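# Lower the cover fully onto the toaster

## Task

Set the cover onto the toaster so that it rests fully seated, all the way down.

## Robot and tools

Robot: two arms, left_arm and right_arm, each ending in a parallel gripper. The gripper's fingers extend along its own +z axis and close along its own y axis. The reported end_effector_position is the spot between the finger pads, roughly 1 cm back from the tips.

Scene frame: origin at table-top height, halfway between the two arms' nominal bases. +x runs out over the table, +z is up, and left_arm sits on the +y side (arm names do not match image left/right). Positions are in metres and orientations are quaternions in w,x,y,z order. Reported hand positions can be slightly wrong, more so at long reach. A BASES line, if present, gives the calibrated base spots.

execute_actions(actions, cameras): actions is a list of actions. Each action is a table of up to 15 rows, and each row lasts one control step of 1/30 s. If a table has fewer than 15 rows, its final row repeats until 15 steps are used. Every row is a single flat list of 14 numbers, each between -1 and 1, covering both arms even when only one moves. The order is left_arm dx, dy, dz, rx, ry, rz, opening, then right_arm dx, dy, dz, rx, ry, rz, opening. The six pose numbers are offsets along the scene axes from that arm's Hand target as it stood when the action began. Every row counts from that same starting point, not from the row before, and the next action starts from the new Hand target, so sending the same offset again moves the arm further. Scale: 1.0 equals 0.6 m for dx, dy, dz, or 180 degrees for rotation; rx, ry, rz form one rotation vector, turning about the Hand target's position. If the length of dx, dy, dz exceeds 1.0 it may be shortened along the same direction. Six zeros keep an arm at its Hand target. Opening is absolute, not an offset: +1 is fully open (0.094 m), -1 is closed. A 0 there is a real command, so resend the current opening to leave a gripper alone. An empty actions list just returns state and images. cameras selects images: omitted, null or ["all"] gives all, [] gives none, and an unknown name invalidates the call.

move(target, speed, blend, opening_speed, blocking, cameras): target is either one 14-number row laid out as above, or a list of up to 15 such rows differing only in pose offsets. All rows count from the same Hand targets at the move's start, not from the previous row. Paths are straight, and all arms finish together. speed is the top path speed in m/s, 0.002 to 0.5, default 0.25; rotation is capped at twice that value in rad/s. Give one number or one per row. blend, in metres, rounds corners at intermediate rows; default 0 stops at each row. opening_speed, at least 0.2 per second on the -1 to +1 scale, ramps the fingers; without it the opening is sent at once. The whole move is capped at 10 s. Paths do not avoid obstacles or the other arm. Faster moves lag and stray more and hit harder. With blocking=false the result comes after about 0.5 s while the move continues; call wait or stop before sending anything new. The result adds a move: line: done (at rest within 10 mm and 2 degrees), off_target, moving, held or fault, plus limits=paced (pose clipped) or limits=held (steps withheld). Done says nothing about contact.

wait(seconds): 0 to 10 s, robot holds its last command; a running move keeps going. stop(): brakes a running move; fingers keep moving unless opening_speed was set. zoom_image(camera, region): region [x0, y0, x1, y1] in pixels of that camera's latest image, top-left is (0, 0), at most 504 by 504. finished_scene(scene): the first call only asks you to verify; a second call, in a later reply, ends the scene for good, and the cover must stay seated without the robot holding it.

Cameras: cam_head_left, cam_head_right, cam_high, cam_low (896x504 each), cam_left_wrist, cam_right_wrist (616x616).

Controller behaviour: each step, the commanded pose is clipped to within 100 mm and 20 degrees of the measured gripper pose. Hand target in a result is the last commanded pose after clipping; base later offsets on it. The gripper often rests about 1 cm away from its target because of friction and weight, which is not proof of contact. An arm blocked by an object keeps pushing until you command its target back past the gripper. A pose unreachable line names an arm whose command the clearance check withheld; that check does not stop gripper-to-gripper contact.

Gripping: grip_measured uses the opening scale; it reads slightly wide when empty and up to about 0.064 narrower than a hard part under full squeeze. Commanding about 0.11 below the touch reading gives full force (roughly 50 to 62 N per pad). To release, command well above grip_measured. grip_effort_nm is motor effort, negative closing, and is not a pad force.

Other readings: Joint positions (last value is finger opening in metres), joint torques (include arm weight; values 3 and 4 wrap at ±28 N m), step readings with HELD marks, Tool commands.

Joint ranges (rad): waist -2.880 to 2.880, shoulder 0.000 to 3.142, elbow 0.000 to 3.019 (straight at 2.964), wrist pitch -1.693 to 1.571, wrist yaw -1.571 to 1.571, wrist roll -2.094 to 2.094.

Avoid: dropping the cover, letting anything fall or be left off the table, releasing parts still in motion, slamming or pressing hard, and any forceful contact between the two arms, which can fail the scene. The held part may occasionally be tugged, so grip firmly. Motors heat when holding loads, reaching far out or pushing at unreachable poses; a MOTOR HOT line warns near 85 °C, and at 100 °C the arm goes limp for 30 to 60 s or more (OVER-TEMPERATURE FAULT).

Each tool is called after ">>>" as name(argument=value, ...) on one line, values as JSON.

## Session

>>> wait(seconds=0)

Scene clock: 0.00 s.
left_arm: end_effector_position=(+0.8187, +0.4017, +0.3455) grip_measured=+1.000 grip_effort_nm=n/a end_effector_quat_wxyz=(+0.461, -0.430, +0.774, -0.063) | right_arm: end_effector_position=(+0.1981, -0.4657, +0.2507) grip_measured=+1.000 grip_effort_nm=n/a end_effector_quat_wxyz=(-0.002, +0.125, +0.992, +0.026)
Joint positions: left_arm=[0.121 2.185 2.374 -0.807 -0.201 -0.783 0.094] | right_arm=[-0.96 1.164 1.053 -1.499 -0.034 -0.672 0.094]
Joint velocities: left_arm=[-0.015 -0.005 -0.012 -0.002 0.037 -0.051 0] | right_arm=[-0.015 -0.015 -0.002 -0.022 0.007 -0.066 0]
Joint torques (N m): no reading
Heat: left arm: hottest shoulder 30 °C; right arm: hottest shoulder 31 °C.
Hand target: left_arm +0.8194, +0.4018, +0.3706; +0.478, -0.427, +0.764, -0.070 | right_arm +0.2019, -0.4708, +0.2586; +0.006, +0.125, +0.992, +0.018
Tool commands: left_gripper/opening=+1.0 right_gripper/opening=+1.0

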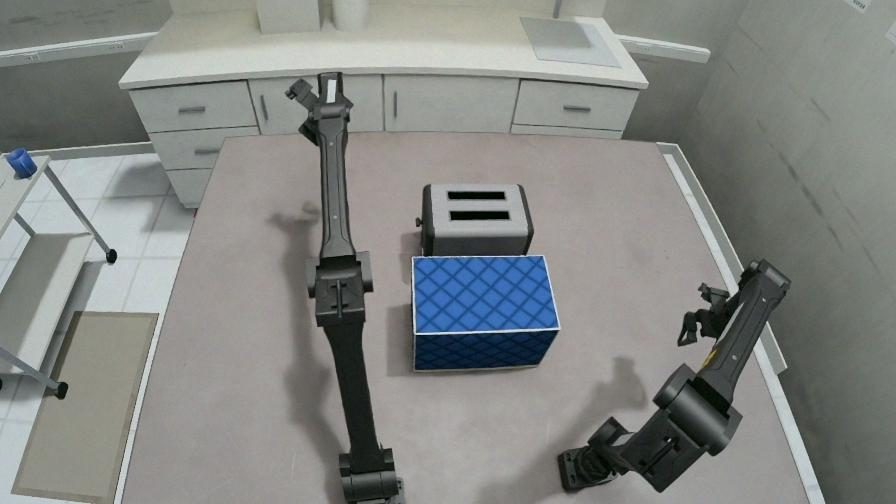

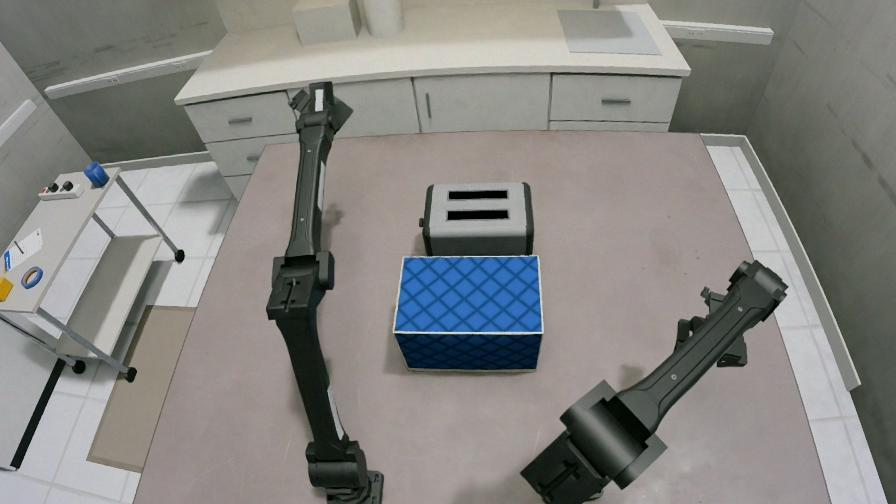

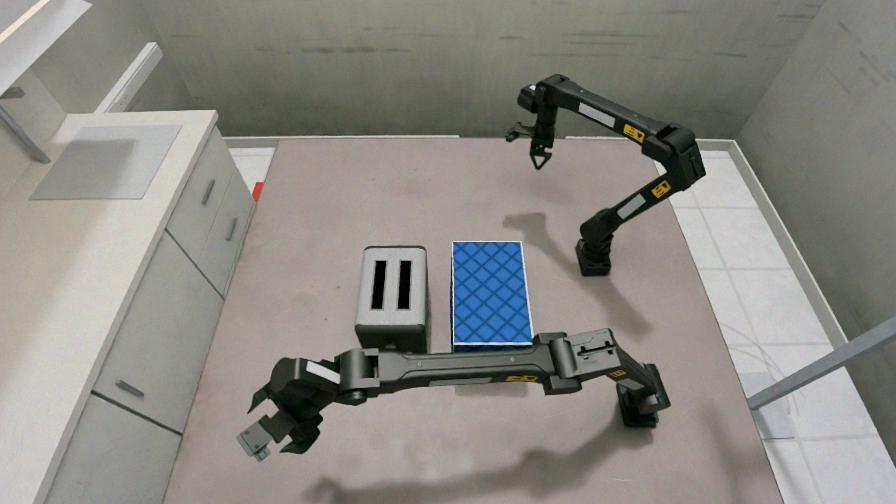

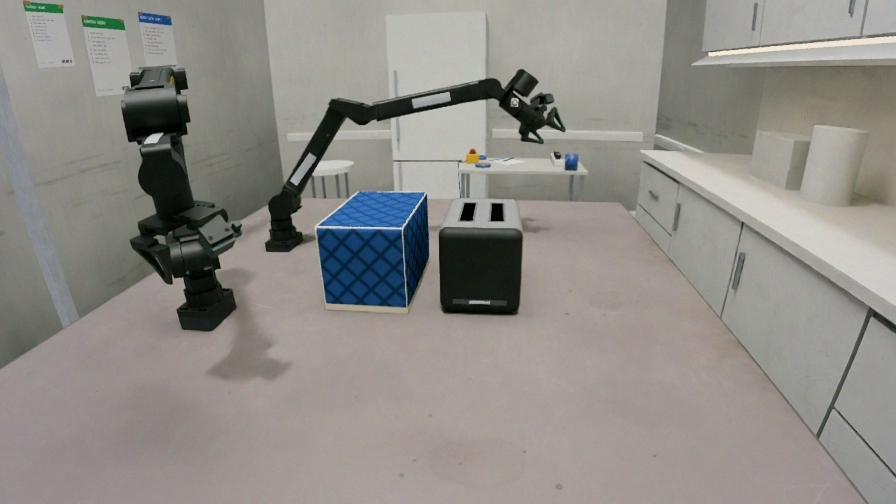

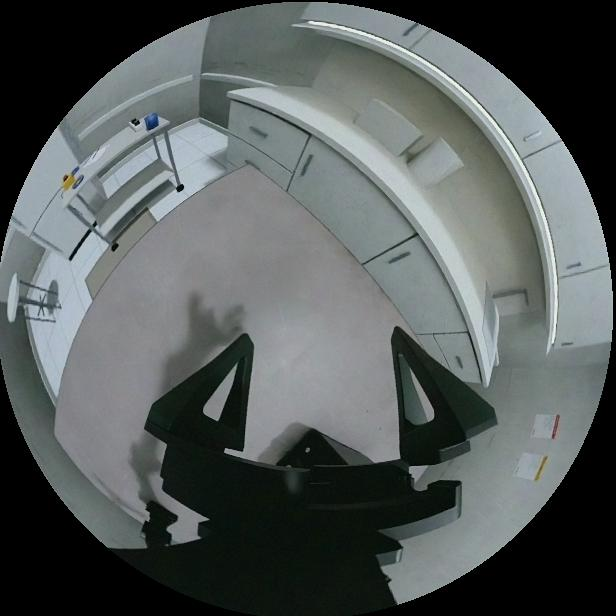

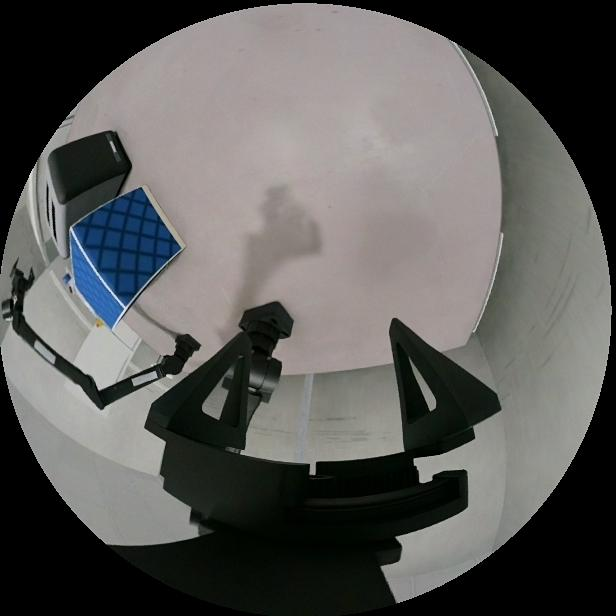

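>>> move(target=[[-0.4,-0.15,0,-0.045,0.05,-0.22,1,0.15,0.2,0.08,0.11,-0.07,0.06,1],[-0.72,-0.237,-0.118,-0.079,0.092,-0.421,1,0.308,0.38,0.068,0.22,-0.144,0.121,1]], blend=0.04, cameras=["cam_head_right"])

Scene clock: 16.87 s.
left_arm: end_effector_position=(+0.3879, +0.2522, +0.2870) grip_measured=+1.000 grip_effort_nm=-0.007 end_effector_quat_wxyz=(+0.161, +0.063, +0.909, -0.380) | right_arm: end_effector_position=(+0.3753, -0.2410, +0.2974) grip_measured=+1.000 grip_effort_nm=-0.002 end_effector_quat_wxyz=(+0.178, -0.072, +0.905, +0.381)
Joint positions: left_arm=[0.288 1.389 1.246 -1.384 0.85 0.412 0.094] | right_arm=[-0.442 1.272 1.105 -1.461 -0.866 -0.589 0.094]
Joint velocities: left_arm=[-0.005 -0.015 -0.002 0.002 -0.037 0.037 0] | right_arm=[-0.005 -0.005 -0.022 -0.002 -0.081 0.037 0]
Joint torques (N m): left_arm=[0.79 -13.68 7.99 -0.38 0.69 0.23] | right_arm=[-0.21 -5.54 11.33 0.31 -0.74 0.21]
Heat: left arm: hottest shoulder 33 °C; right arm: hottest shoulder 31 °C.
Hand target: left_arm +0.3866, +0.2578, +0.2995; +0.175, +0.066, +0.907, -0.376 | right_arm +0.3864, -0.2411, +0.3021; +0.180, -0.073, +0.904, +0.381
Off the commanded pose: left_arm 0.015 m, 2 deg | right_arm 0.012 m, 1 deg.
move: off_target (left_arm, right_arm)
Images, in order (width x height): cam_head_right 896x504.

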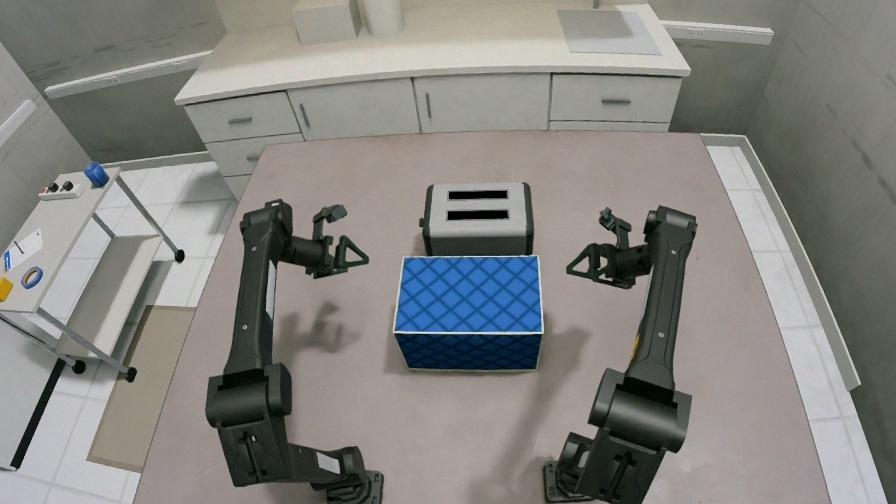

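Excellent. Advance to straddle.

>>> move(target=[0,-0.165,-0.19,0,0,0,1,0,0.178,-0.19,0,0,0,1], speed=0.12, cameras=["cam_left_wrist","cam_right_wrist"])

Scene clock: 21.50 s.
left_arm: end_effector_position=(+0.3830, +0.1662, +0.1779) grip_measured=+1.000 grip_effort_nm=0.002 end_effector_quat_wxyz=(+0.164, +0.060, +0.909, -0.378) | right_arm: end_effector_position=(+0.3887, -0.1364, +0.1896) grip_measured=+1.000 grip_effort_nm=-0.007 end_effector_quat_wxyz=(+0.181, -0.072, +0.902, +0.386)
Joint positions: left_arm=[0.073 1.373 0.922 -0.829 0.811 0.084 0.094] | right_arm=[-0.139 1.267 0.788 -0.795 -0.842 -0.126 0.094]
Joint velocities: left_arm=[-0.005 -0.005 0.022 -0.017 0.066 -0.037 0] | right_arm=[-0.015 -0.005 -0.007 -0.012 0.037 -0.022 0]
Joint torques (N m): left_arm=[-1.2 -12.16 6.95 0.92 0.32 0.03] | right_arm=[-0.21 -7.36 7.43 0.94 -0.33 0.23]
Heat: left arm: hottest shoulder 33 °C; right arm: hottest shoulder 31 °C.
Hand target: left_arm +0.3847, +0.1612, +0.1836; +0.173, +0.067, +0.908, -0.377 | right_arm +0.3854, -0.1325, +0.1907; +0.182, -0.072, +0.902, +0.385
Off the commanded pose: left_arm 0.011 m, 1 deg | right_arm 0.004 m, 1 deg.
move: off_target (left_arm)
Images, in order (width x height): cam_left_wrist 616x616, cam_right_wrist 616x616.

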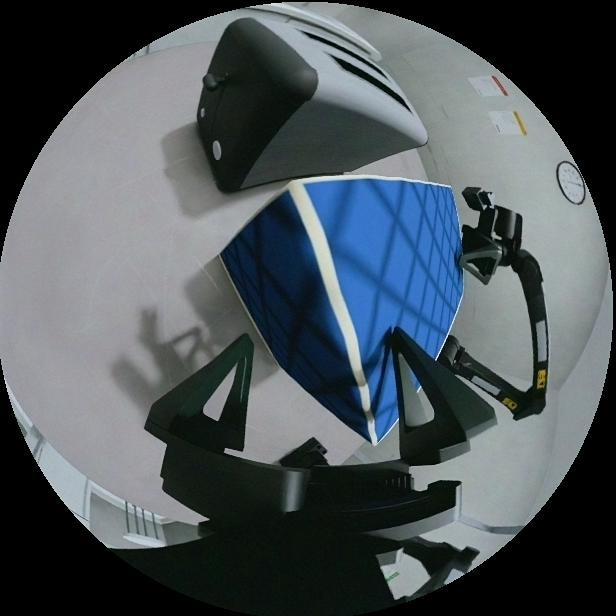

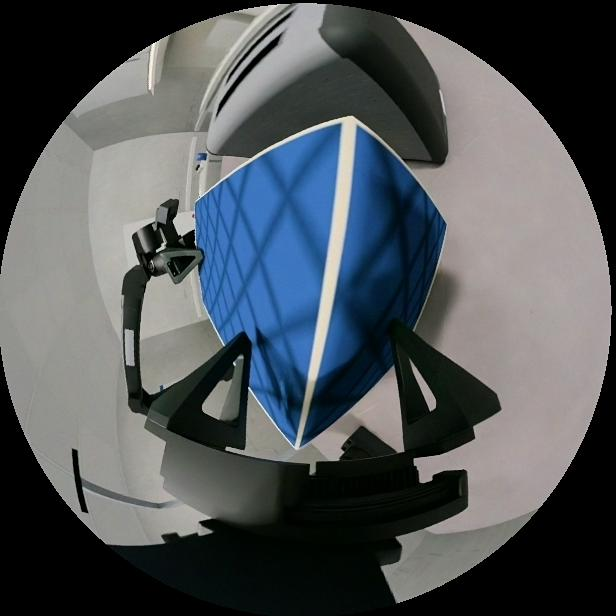

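>>> move(target=[0,-0.022,0.008,0,0,0,-0.6,0.0,-0.004,-0.004,0,0,0,-0.6], opening_speed=0.8, cameras=[])

>>> move(target=[0,0,0,0,0,0,-1,0,0,0,0,0,0,-1], opening_speed=0.6, cameras=["cam_left_wrist","cam_right_wrist"])

>>> move(target=[[0,0.01,0.42,0.12,0,0,-1,0,-0.01,0.42,-0.12,0,0,-1],[0.28,0.01,0.49,0.3,0,0,-1,0.28,-0.01,0.49,-0.3,0,0,-1]], speed=0.15, cameras=["cam_low","cam_head_right"])

>>> zoom_image(camera="cam_head_right", region=[340, 60, 610, 330])

Scene clock: 36.87 s.
left_arm: end_effector_position=(+0.3827, +0.1489, +0.1809) grip_measured=-0.597 grip_effort_nm=-0.120 end_effector_quat_wxyz=(+0.160, +0.062, +0.909, -0.380) | right_arm: end_effector_position=(+0.3889, -0.1361, +0.1900) grip_measured=-0.597 grip_effort_nm=-0.144 end_effector_quat_wxyz=(+0.181, -0.072, +0.901, +0.388)
Joint positions: left_arm=[0.028 1.366 0.922 -0.806 0.802 0.033 0.019] | right_arm=[-0.139 1.267 0.788 -0.793 -0.845 -0.125 0.019]
Joint velocities: left_arm=[-0.005 -0.015 0.012 0.007 0.081 -0.007 -0.001] | right_arm=[-0.005 0.005 -0.002 0.002 0.022 0.037 0]
Joint torques (N m): left_arm=[-0.26 -12.98 7.04 0.94 0.23 0.06] | right_arm=[-0.73 -7.18 7.3 0.85 -0.28 0.11]
Heat: left arm: hottest elbow 33 °C; right arm: hottest shoulder 31 °C.
Hand target: left_arm +0.3846, +0.1480, +0.1881; +0.173, +0.067, +0.908, -0.377 | right_arm +0.3855, -0.1350, +0.1883; +0.182, -0.072, +0.902, +0.385
Off the commanded pose: left_arm 0.008 m, 2 deg | right_arm 0.004 m, 0 deg.
move: done
No camera images: "cameras" was empty.

Scene clock: 37.83 s.
left_arm: end_effector_position=(+0.3823, +0.1488, +0.1805) grip_measured=-0.889 grip_effort_nm=-0.994 end_effector_quat_wxyz=(+0.159, +0.060, +0.909, -0.381) | right_arm: end_effector_position=(+0.3888, -0.1355, +0.1901) grip_measured=-0.926 grip_effort_nm=-0.994 end_effector_quat_wxyz=(+0.181, -0.073, +0.901, +0.388)
Joint positions: left_arm=[0.028 1.366 0.921 -0.806 0.802 0.028 0.005] | right_arm=[-0.137 1.267 0.788 -0.793 -0.846 -0.125 0.003]
Joint velocities: left_arm=[0.005 -0.005 -0.002 -0.012 0.051 -0.051 0] | right_arm=[-0.015 -0.015 0.007 -0.012 -0.022 -0.037 -0.001]
Joint torques (N m): left_arm=[-0.26 -12.69 7.15 0.94 0.22 0.11] | right_arm=[-0.62 -7.24 7.25 0.87 -0.27 0.09]
Heat: left arm: hottest elbow 33 °C; right arm: hottest shoulder 31 °C.
Hand target: left_arm +0.3846, +0.1480, +0.1882; +0.173, +0.067, +0.908, -0.377 | right_arm +0.3855, -0.1349, +0.1883; +0.182, -0.072, +0.902, +0.385
Off the commanded pose: left_arm 0.008 m, 2 deg | right_arm 0.004 m, 0 deg.
move: done
Images, in order (width x height): cam_left_wrist 616x616, cam_right_wrist 616x616.

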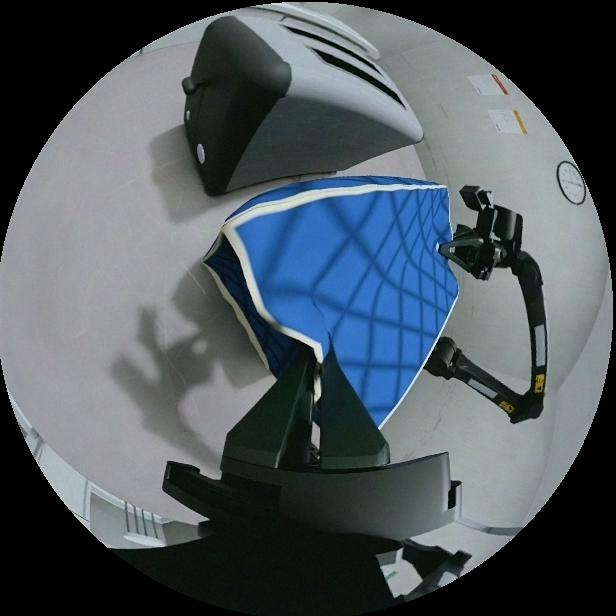

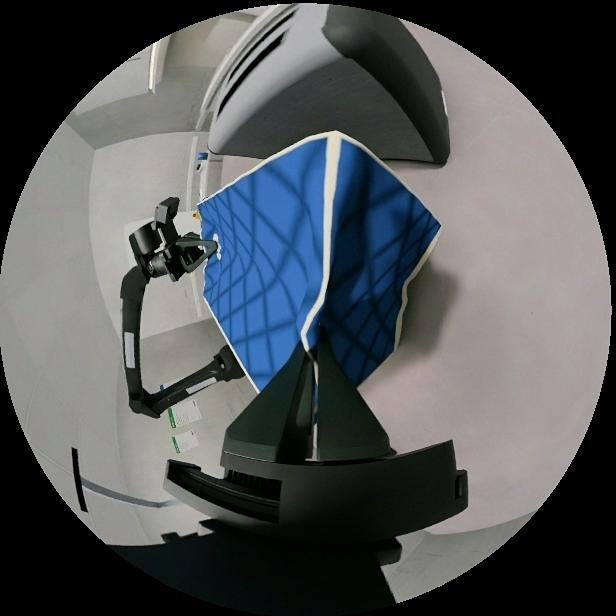

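Scene clock: 42.23 s.
left_arm: end_effector_position=(+0.5472, +0.1346, +0.4678) grip_measured=-0.895 grip_effort_nm=-1.023 end_effector_quat_wxyz=(+0.214, +0.140, +0.965, +0.054) | right_arm: end_effector_position=(+0.5473, -0.1273, +0.4672) grip_measured=-0.929 grip_effort_nm=-1.038 end_effector_quat_wxyz=(+0.172, -0.155, +0.972, -0.043)
Joint positions: left_arm=[-0.256 1.783 2.306 -1.674 -0.15 0.069 0.005] | right_arm=[0.179 1.645 2.082 -1.666 0.104 -0.118 0.003]
Joint velocities: left_arm=[-0.005 0.015 -0.002 -0.002 -0.037 -0.007 -0.001] | right_arm=[0.005 -0.005 -0.012 -0.007 0.037 -0.007 -0.001]
Joint torques (N m): left_arm=[1.32 -17.67 10.37 0.06 -1.13 0.29] | right_arm=[-2.43 -11.11 13.75 0.25 1.34 0.02]
Heat: left arm: hottest elbow 34 °C; right arm: hottest shoulder 31 °C.
Hand target: left_arm +0.5527, +0.1487, +0.4825; +0.126, +0.137, +0.980, +0.077 | right_arm +0.5575, -0.1414, +0.4808; +0.131, -0.145, +0.979, -0.062
Off the commanded pose: left_arm 0.025 m, 11 deg | right_arm 0.021 m, 6 deg.
joint sent to its limit (left arm) — joint 4 (wrist pitch), lower limit. The joint targets are off in position and orientation.
joint sent to its limit (right arm) — joint 4 (wrist pitch), lower limit. The joint targets are off in position and orientation.
move: off_target (left_arm, right_arm)
Images, in order (width x height): cam_head_right 896x504, cam_low 896x504.

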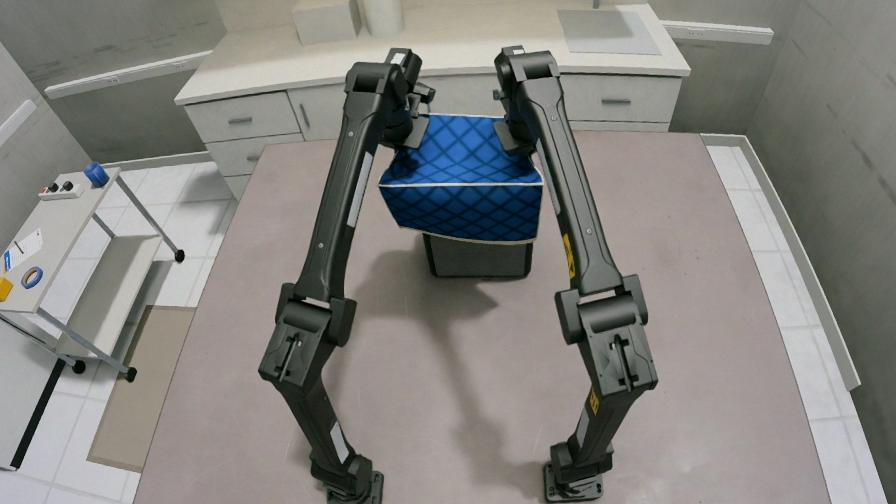

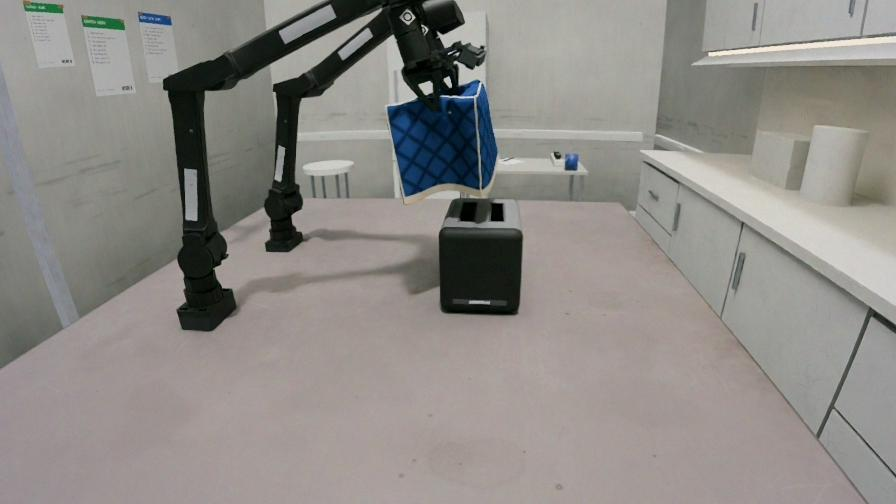

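Scaled by 1.867.

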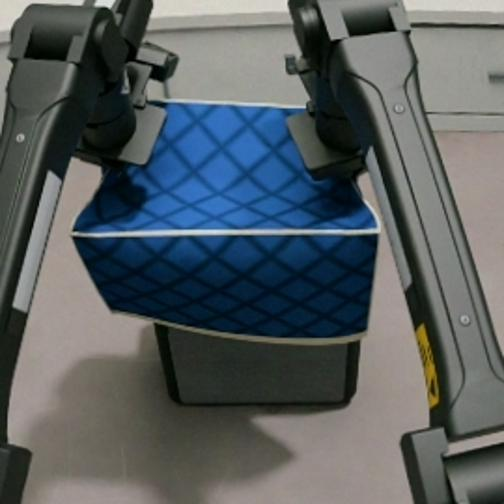

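>>> move(target=[[0.05,-0.04,0.0,0.09,0,0,-1,0.045,-0.045,0,-0.1,0,0,-1],[0.057,-0.04,-0.137,0.09,0,0,-1,0.05,-0.045,-0.137,-0.1,0,0,-1]], speed=0.12, cameras=["cam_low","cam_head_right"])

>>> zoom_image(camera="cam_low", region=[380, 40, 640, 340])

>>> zoom_image(camera="cam_head_right", region=[340, 60, 610, 330])

Scene clock: 49.93 s.
left_arm: end_effector_position=(+0.5820, +0.1027, +0.3995) grip_measured=-0.895 grip_effort_nm=-1.028 end_effector_quat_wxyz=(+0.169, +0.174, +0.950, +0.196) | right_arm: end_effector_position=(+0.5802, -0.1478, +0.4069) grip_measured=-0.929 grip_effort_nm=-1.033 end_effector_quat_wxyz=(+0.119, -0.185, +0.955, -0.197)
Joint positions: left_arm=[-0.367 1.928 2.316 -1.674 -0.447 0.066 0.005] | right_arm=[0.22 1.74 2.024 -1.628 0.41 -0.172 0.003]
Joint velocities: left_arm=[-0.015 -0.005 0.002 0.007 -0.007 0.037 0.001] | right_arm=[-0.005 0.005 0.002 -0.012 0.022 -0.037 0]
Joint torques (N m): left_arm=[1.85 -20.95 7.6 -0.13 -1.07 0.07] | right_arm=[-3.19 -13.1 8.44 0.57 1.55 0.32]
Heat: left arm: hottest elbow 34 °C; right arm: hottest shoulder 31 °C.
Hand target: left_arm +0.5860, +0.1265, +0.3994; +0.159, +0.163, +0.951, +0.211 (last step not sent: back at the drive's target) | right_arm +0.5856, -0.1681, +0.3979; +0.108, -0.165, +0.957, -0.214 (last step not sent: back at the drive's target)
Off the commanded pose: left_arm 0.023 m, 8 deg | right_arm 0.023 m, 3 deg.
move: held (left_arm, right_arm; a check stopped the path); limits=held
pose unreachable (left arm): on one or more control steps of this call, first in action 0 (counted from 0), this arm could not follow its commanded pose, so it was not sent that pose on those steps. On the call's last step it was still not sent that pose. It may still have moved: this result reports where it is.
cause: moving toward the commanded pose would bring a part of the arm too close to another arm (this arm's wrist (the part past joint 4) and the right arm's wrist (the part past joint 4)).
pose unreachable (right arm): on one or more control steps of this call, first in action 0 (counted from 0), this arm could not follow its commanded pose, so it was not sent that pose on those steps. On the call's last step it was still not sent that pose. It may still have moved: this result reports where it is.
cause: moving toward the commanded pose would bring a part of the arm too close to another arm (this arm's wrist (the part past joint 4) and the left arm's wrist (the part past joint 4), where that arm would come to rest).
Images, in order (width x height): cam_head_right 896x504, cam_low 896x504.

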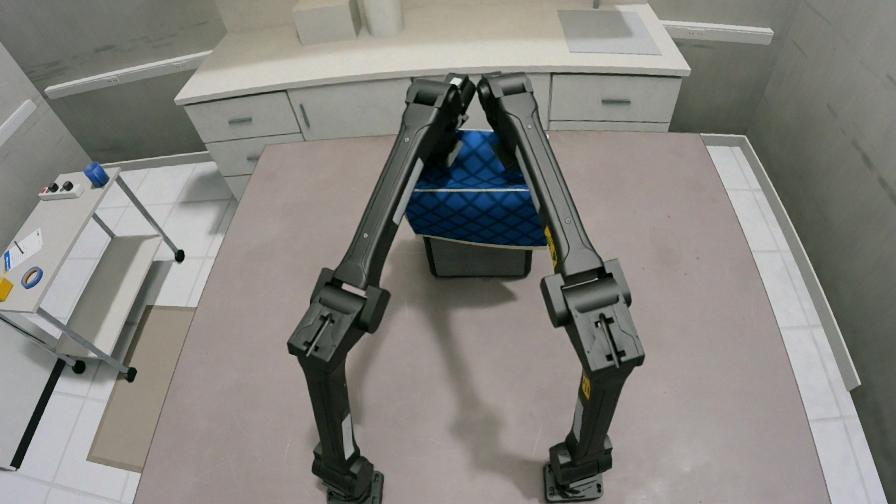

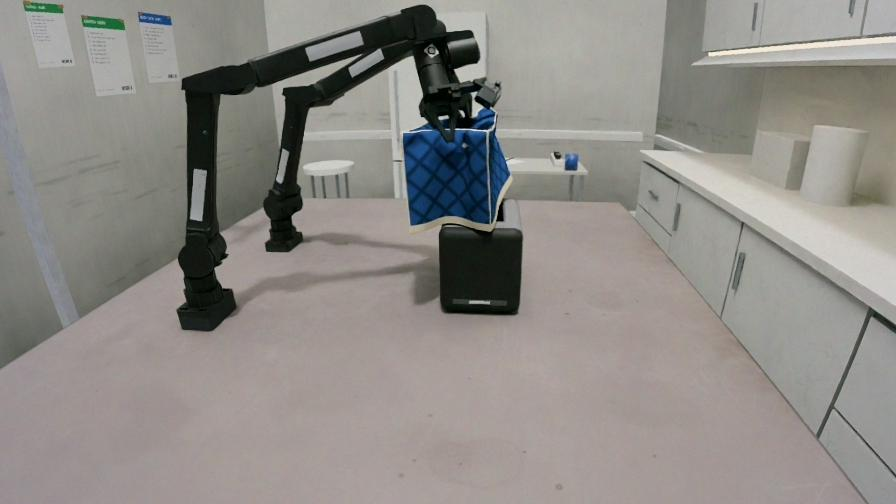

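Scaled by 1.680.

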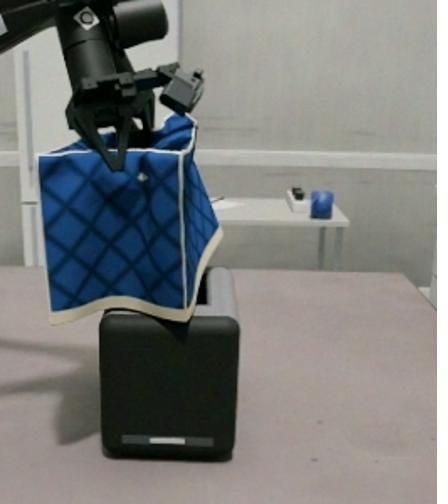

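Scaled by 1.867.

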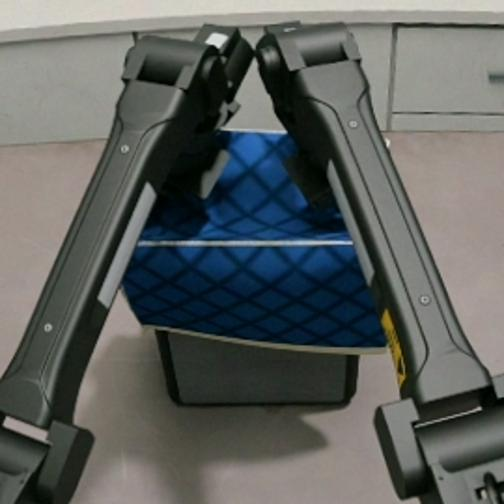

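>>> move(target=[[0.112,0.02,0.035,-0.05,0,0,-1,0.112,0.012,0.035,0.05,0,0,-1],[0.112,0.025,-0.1,-0.05,0,0,-1,0.112,0.007,-0.11,0.05,0,0,-1]], speed=0.1, cameras=["cam_low","cam_head_right"])

>>> zoom_image(camera="cam_low", region=[380, 40, 640, 340])

>>> zoom_image(camera="cam_head_right", region=[340, 60, 610, 330])

Scene clock: 57.27 s.
left_arm: end_effector_position=(+0.6475, +0.1111, +0.3371) grip_measured=-0.895 grip_effort_nm=-1.023 end_effector_quat_wxyz=(+0.170, +0.168, +0.963, +0.127) | right_arm: end_effector_position=(+0.6486, -0.1404, +0.3689) grip_measured=-0.929 grip_effort_nm=-1.038 end_effector_quat_wxyz=(+0.160, -0.163, +0.965, -0.131)
Joint positions: left_arm=[-0.286 2.067 2.384 -1.566 -0.285 0.113 0.005] | right_arm=[0.169 1.864 2.1 -1.488 0.272 -0.173 0.003]
Joint velocities: left_arm=[-0.005 -0.005 0.002 -0.002 0.007 0.066 0.001] | right_arm=[0.005 -0.005 -0.017 0.007 -0.007 0.037 0]
Joint torques (N m): left_arm=[3.02 -24.06 6.69 0.79 -0.59 0.09] | right_arm=[-3.66 -13.63 5.87 0.5 0.5 0.07]
Heat: left arm: hottest elbow 35 °C; right arm: hottest shoulder 32 °C.
Hand target: left_arm +0.6535, +0.1418, +0.3402; +0.171, +0.150, +0.964, +0.135 | right_arm +0.6518, -0.1640, +0.3308; +0.120, -0.156, +0.971, -0.139
Off the commanded pose: left_arm 0.031 m, 2 deg | right_arm 0.044 m, 5 deg.
held back during your reply time or a wait (left arm), on 90 control steps: a part of the arm was too close to another arm, or the arm's last command would have brought one too close.
held back during your reply time or a wait (right arm), on 90 control steps: a part of the arm was too close to another arm, or the arm's last command would have brought one too close.
move: off_target (left_arm, right_arm)
Images, in order (width x height): cam_head_right 896x504, cam_low 896x504.

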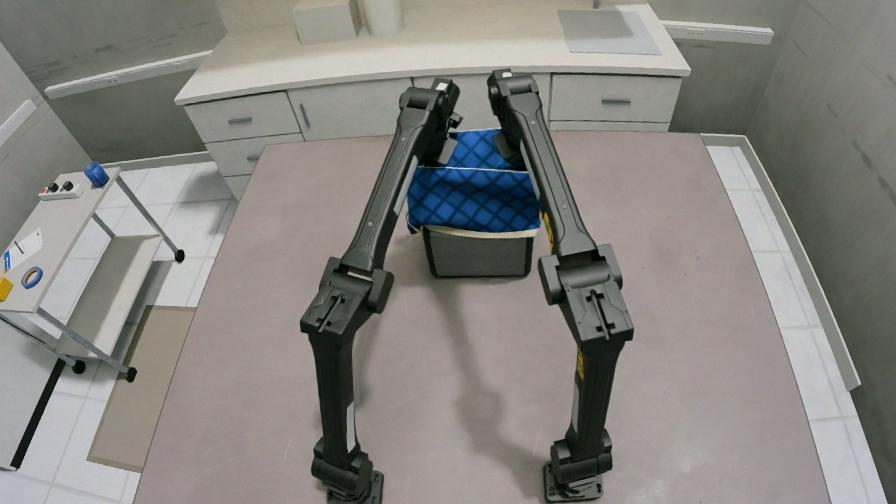

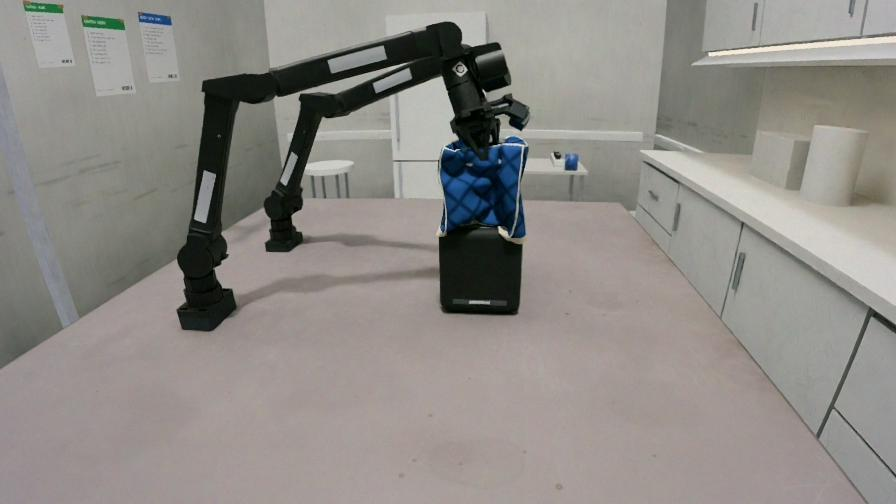

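Scaled by 1.680.

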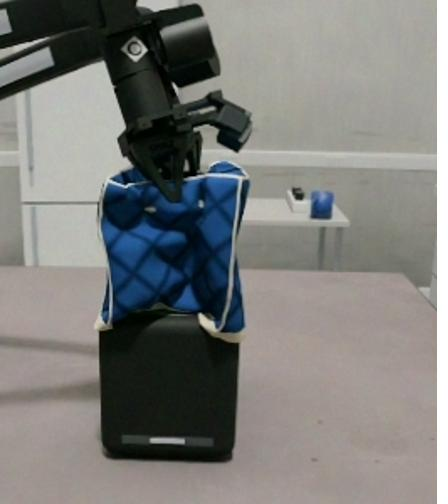

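Scaled by 1.867.

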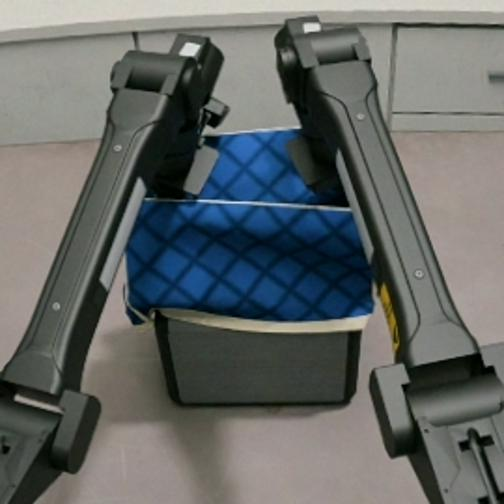

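>>> move(target=[[0,-0.0,0.12,0,0,0,-1,0,-0.005,0.11,0,0,0,-1],[-0.05,-0.0,0.12,0.03,0,0,-1,-0.05,-0.005,0.11,-0.03,0,0,-1]], speed=0.1, cameras=["cam_low","cam_head_right","cam_head_left"])

>>> zoom_image(camera="cam_low", region=[380, 40, 640, 340])

>>> zoom_image(camera="cam_head_right", region=[340, 60, 610, 330])

Scene clock: 67.33 s.
left_arm: end_effector_position=(+0.6324, +0.1114, +0.3802) grip_measured=-0.895 grip_effort_nm=-1.033 end_effector_quat_wxyz=(+0.175, +0.173, +0.956, +0.163) | right_arm: end_effector_position=(+0.6272, -0.1428, +0.3941) grip_measured=-0.929 grip_effort_nm=-1.038 end_effector_quat_wxyz=(+0.119, -0.176, +0.963, -0.168)
Joint positions: left_arm=[-0.31 2.068 2.495 -1.675 -0.364 0.114 0.005] | right_arm=[0.192 1.884 2.204 -1.658 0.347 -0.173 0.003]
Joint velocities: left_arm=[0.005 -0.015 -0.012 -0.002 -0.037 -0.022 -0.003] | right_arm=[-0.005 -0.015 -0.007 0.002 -0.022 0.022 -0.001]
Joint torques (N m): left_arm=[1.96 -27.28 7.16 -0.06 -1.39 0.19] | right_arm=[-3.19 -16.67 7.3 0.31 1.41 0.15]
Heat: left arm: hottest elbow 35 °C; right arm: hottest shoulder 33 °C.
Hand target: left_arm +0.6237, +0.1408, +0.4119; +0.164, +0.158, +0.957, +0.181 | right_arm +0.6228, -0.1669, +0.3971; +0.113, -0.161, +0.963, -0.184
Off the commanded pose: left_arm 0.045 m, 3 deg | right_arm 0.025 m, 3 deg.
joint sent to its limit (left arm) — joint 4 (wrist pitch), lower limit. The joint targets are off in orientation, not in position.
move: off_target (left_arm, right_arm)
Images, in order (width x height): cam_head_left 896x504, cam_head_right 896x504, cam_low 896x504.

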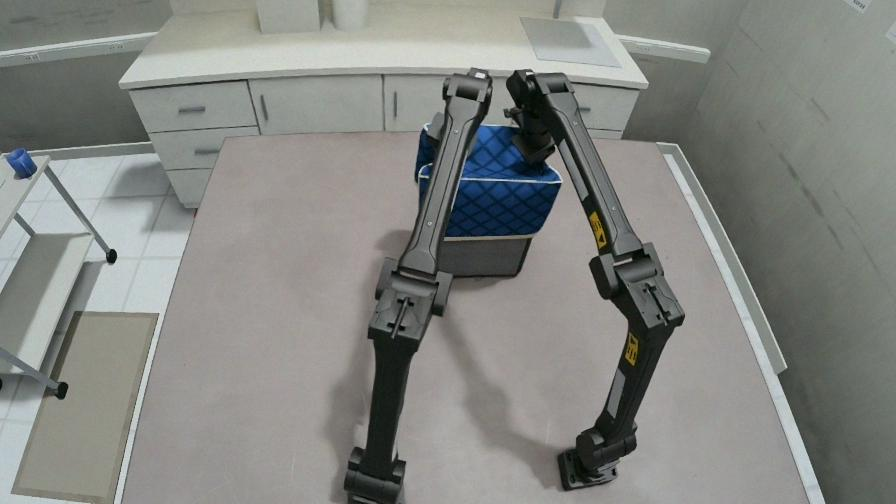

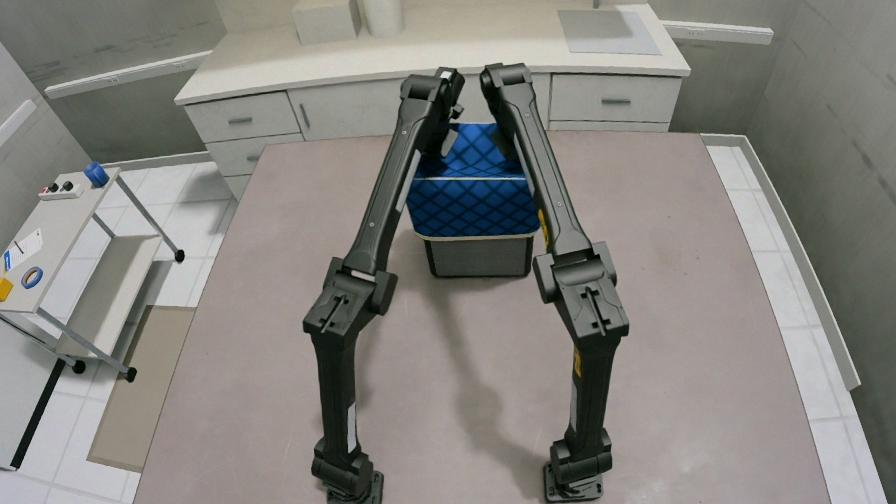

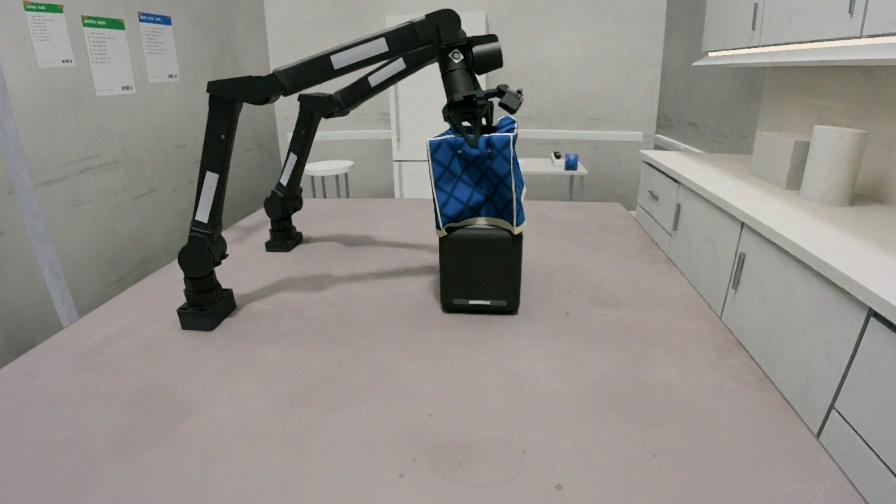

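Scaled by 1.680.

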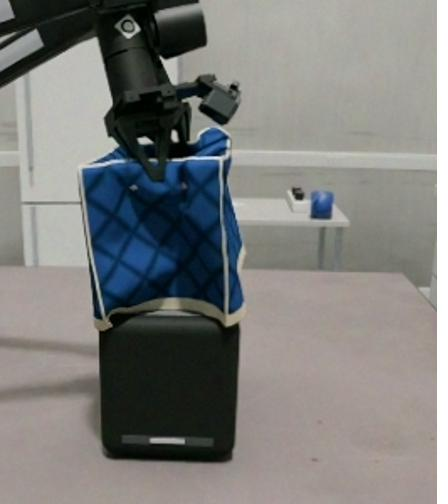

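Scaled by 1.867.

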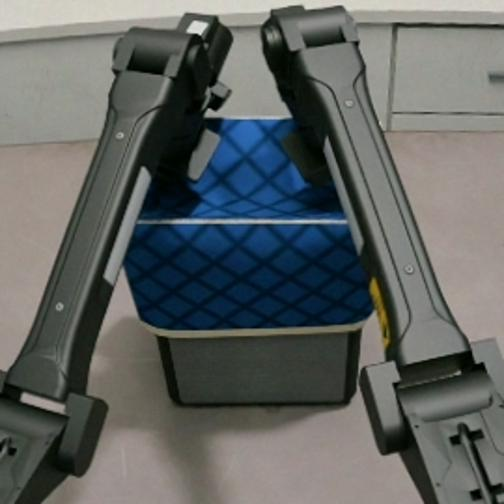

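>>> move(target=[0.012,0.01,-0.11,0,0,0,-1,0.012,-0.01,-0.09,0,0,0,-1], speed=0.08, cameras=["cam_low","cam_head_right"])

>>> zoom_image(camera="cam_low", region=[380, 40, 640, 340])

>>> zoom_image(camera="cam_head_right", region=[340, 60, 610, 330])

Scene clock: 76.73 s.
left_arm: end_effector_position=(+0.6301, +0.1111, +0.3243) grip_measured=-0.895 grip_effort_nm=-1.023 end_effector_quat_wxyz=(+0.155, +0.178, +0.958, +0.165) | right_arm: end_effector_position=(+0.6268, -0.1427, +0.3661) grip_measured=-0.929 grip_effort_nm=-1.033 end_effector_quat_wxyz=(+0.141, -0.172, +0.961, -0.167)
Joint positions: left_arm=[-0.311 2.017 2.265 -1.537 -0.363 0.114 0.005] | right_arm=[0.192 1.82 2.027 -1.5 0.347 -0.174 0.003]
Joint velocities: left_arm=[-0.015 -0.005 -0.002 0.012 -0.125 -0.007 0] | right_arm=[0.005 -0.005 -0.002 -0.007 0.095 -0.081 -0.001]
Joint torques (N m): left_arm=[3.43 -26.23 7.1 0.32 -1.28 0.13] | right_arm=[-4.37 -14.1 6.61 0.57 1.28 0.01]
Heat: left arm: hottest shoulder 35 °C; right arm: hottest shoulder 33 °C.
Hand target: left_arm +0.6305, +0.1480, +0.3460; +0.164, +0.158, +0.957, +0.181 | right_arm +0.6291, -0.1730, +0.3430; +0.113, -0.161, +0.963, -0.185
Off the commanded pose: left_arm 0.042 m, 3 deg | right_arm 0.038 m, 4 deg.
move: off_target (left_arm, right_arm)
Images, in order (width x height): cam_head_right 896x504, cam_low 896x504.

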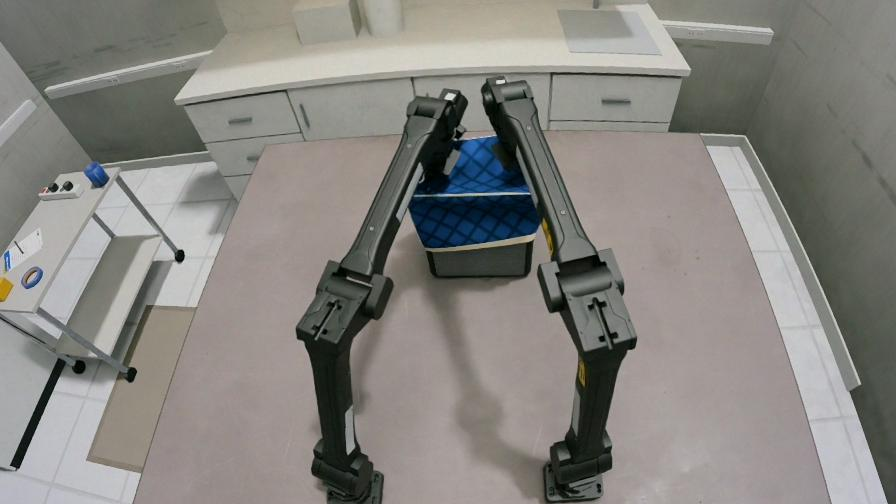

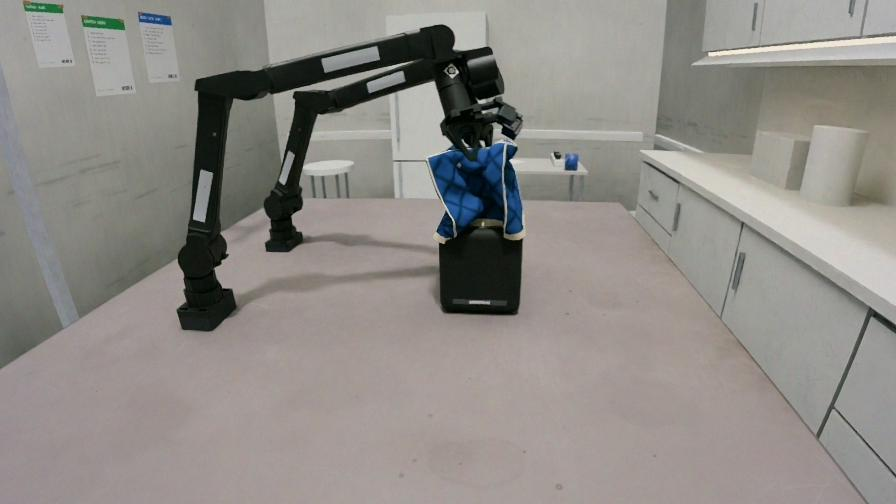

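Scaled by 1.680.

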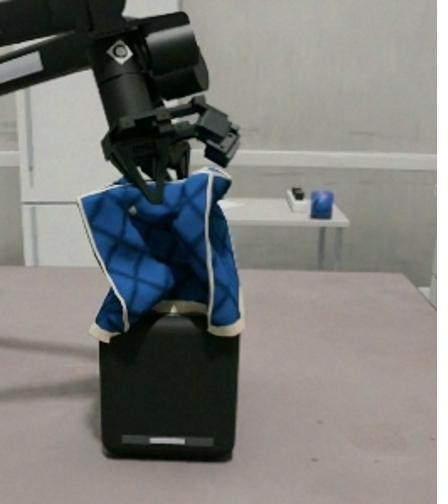

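Scaled by 1.867.

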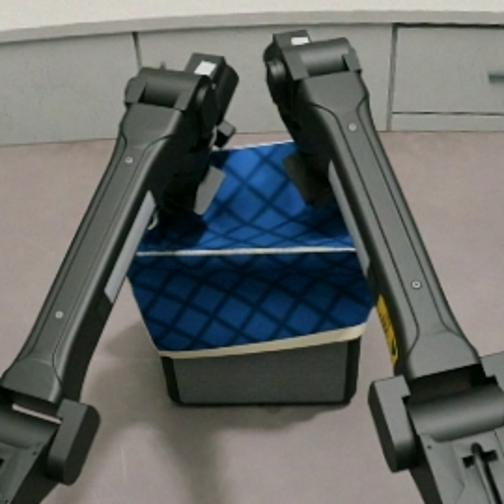

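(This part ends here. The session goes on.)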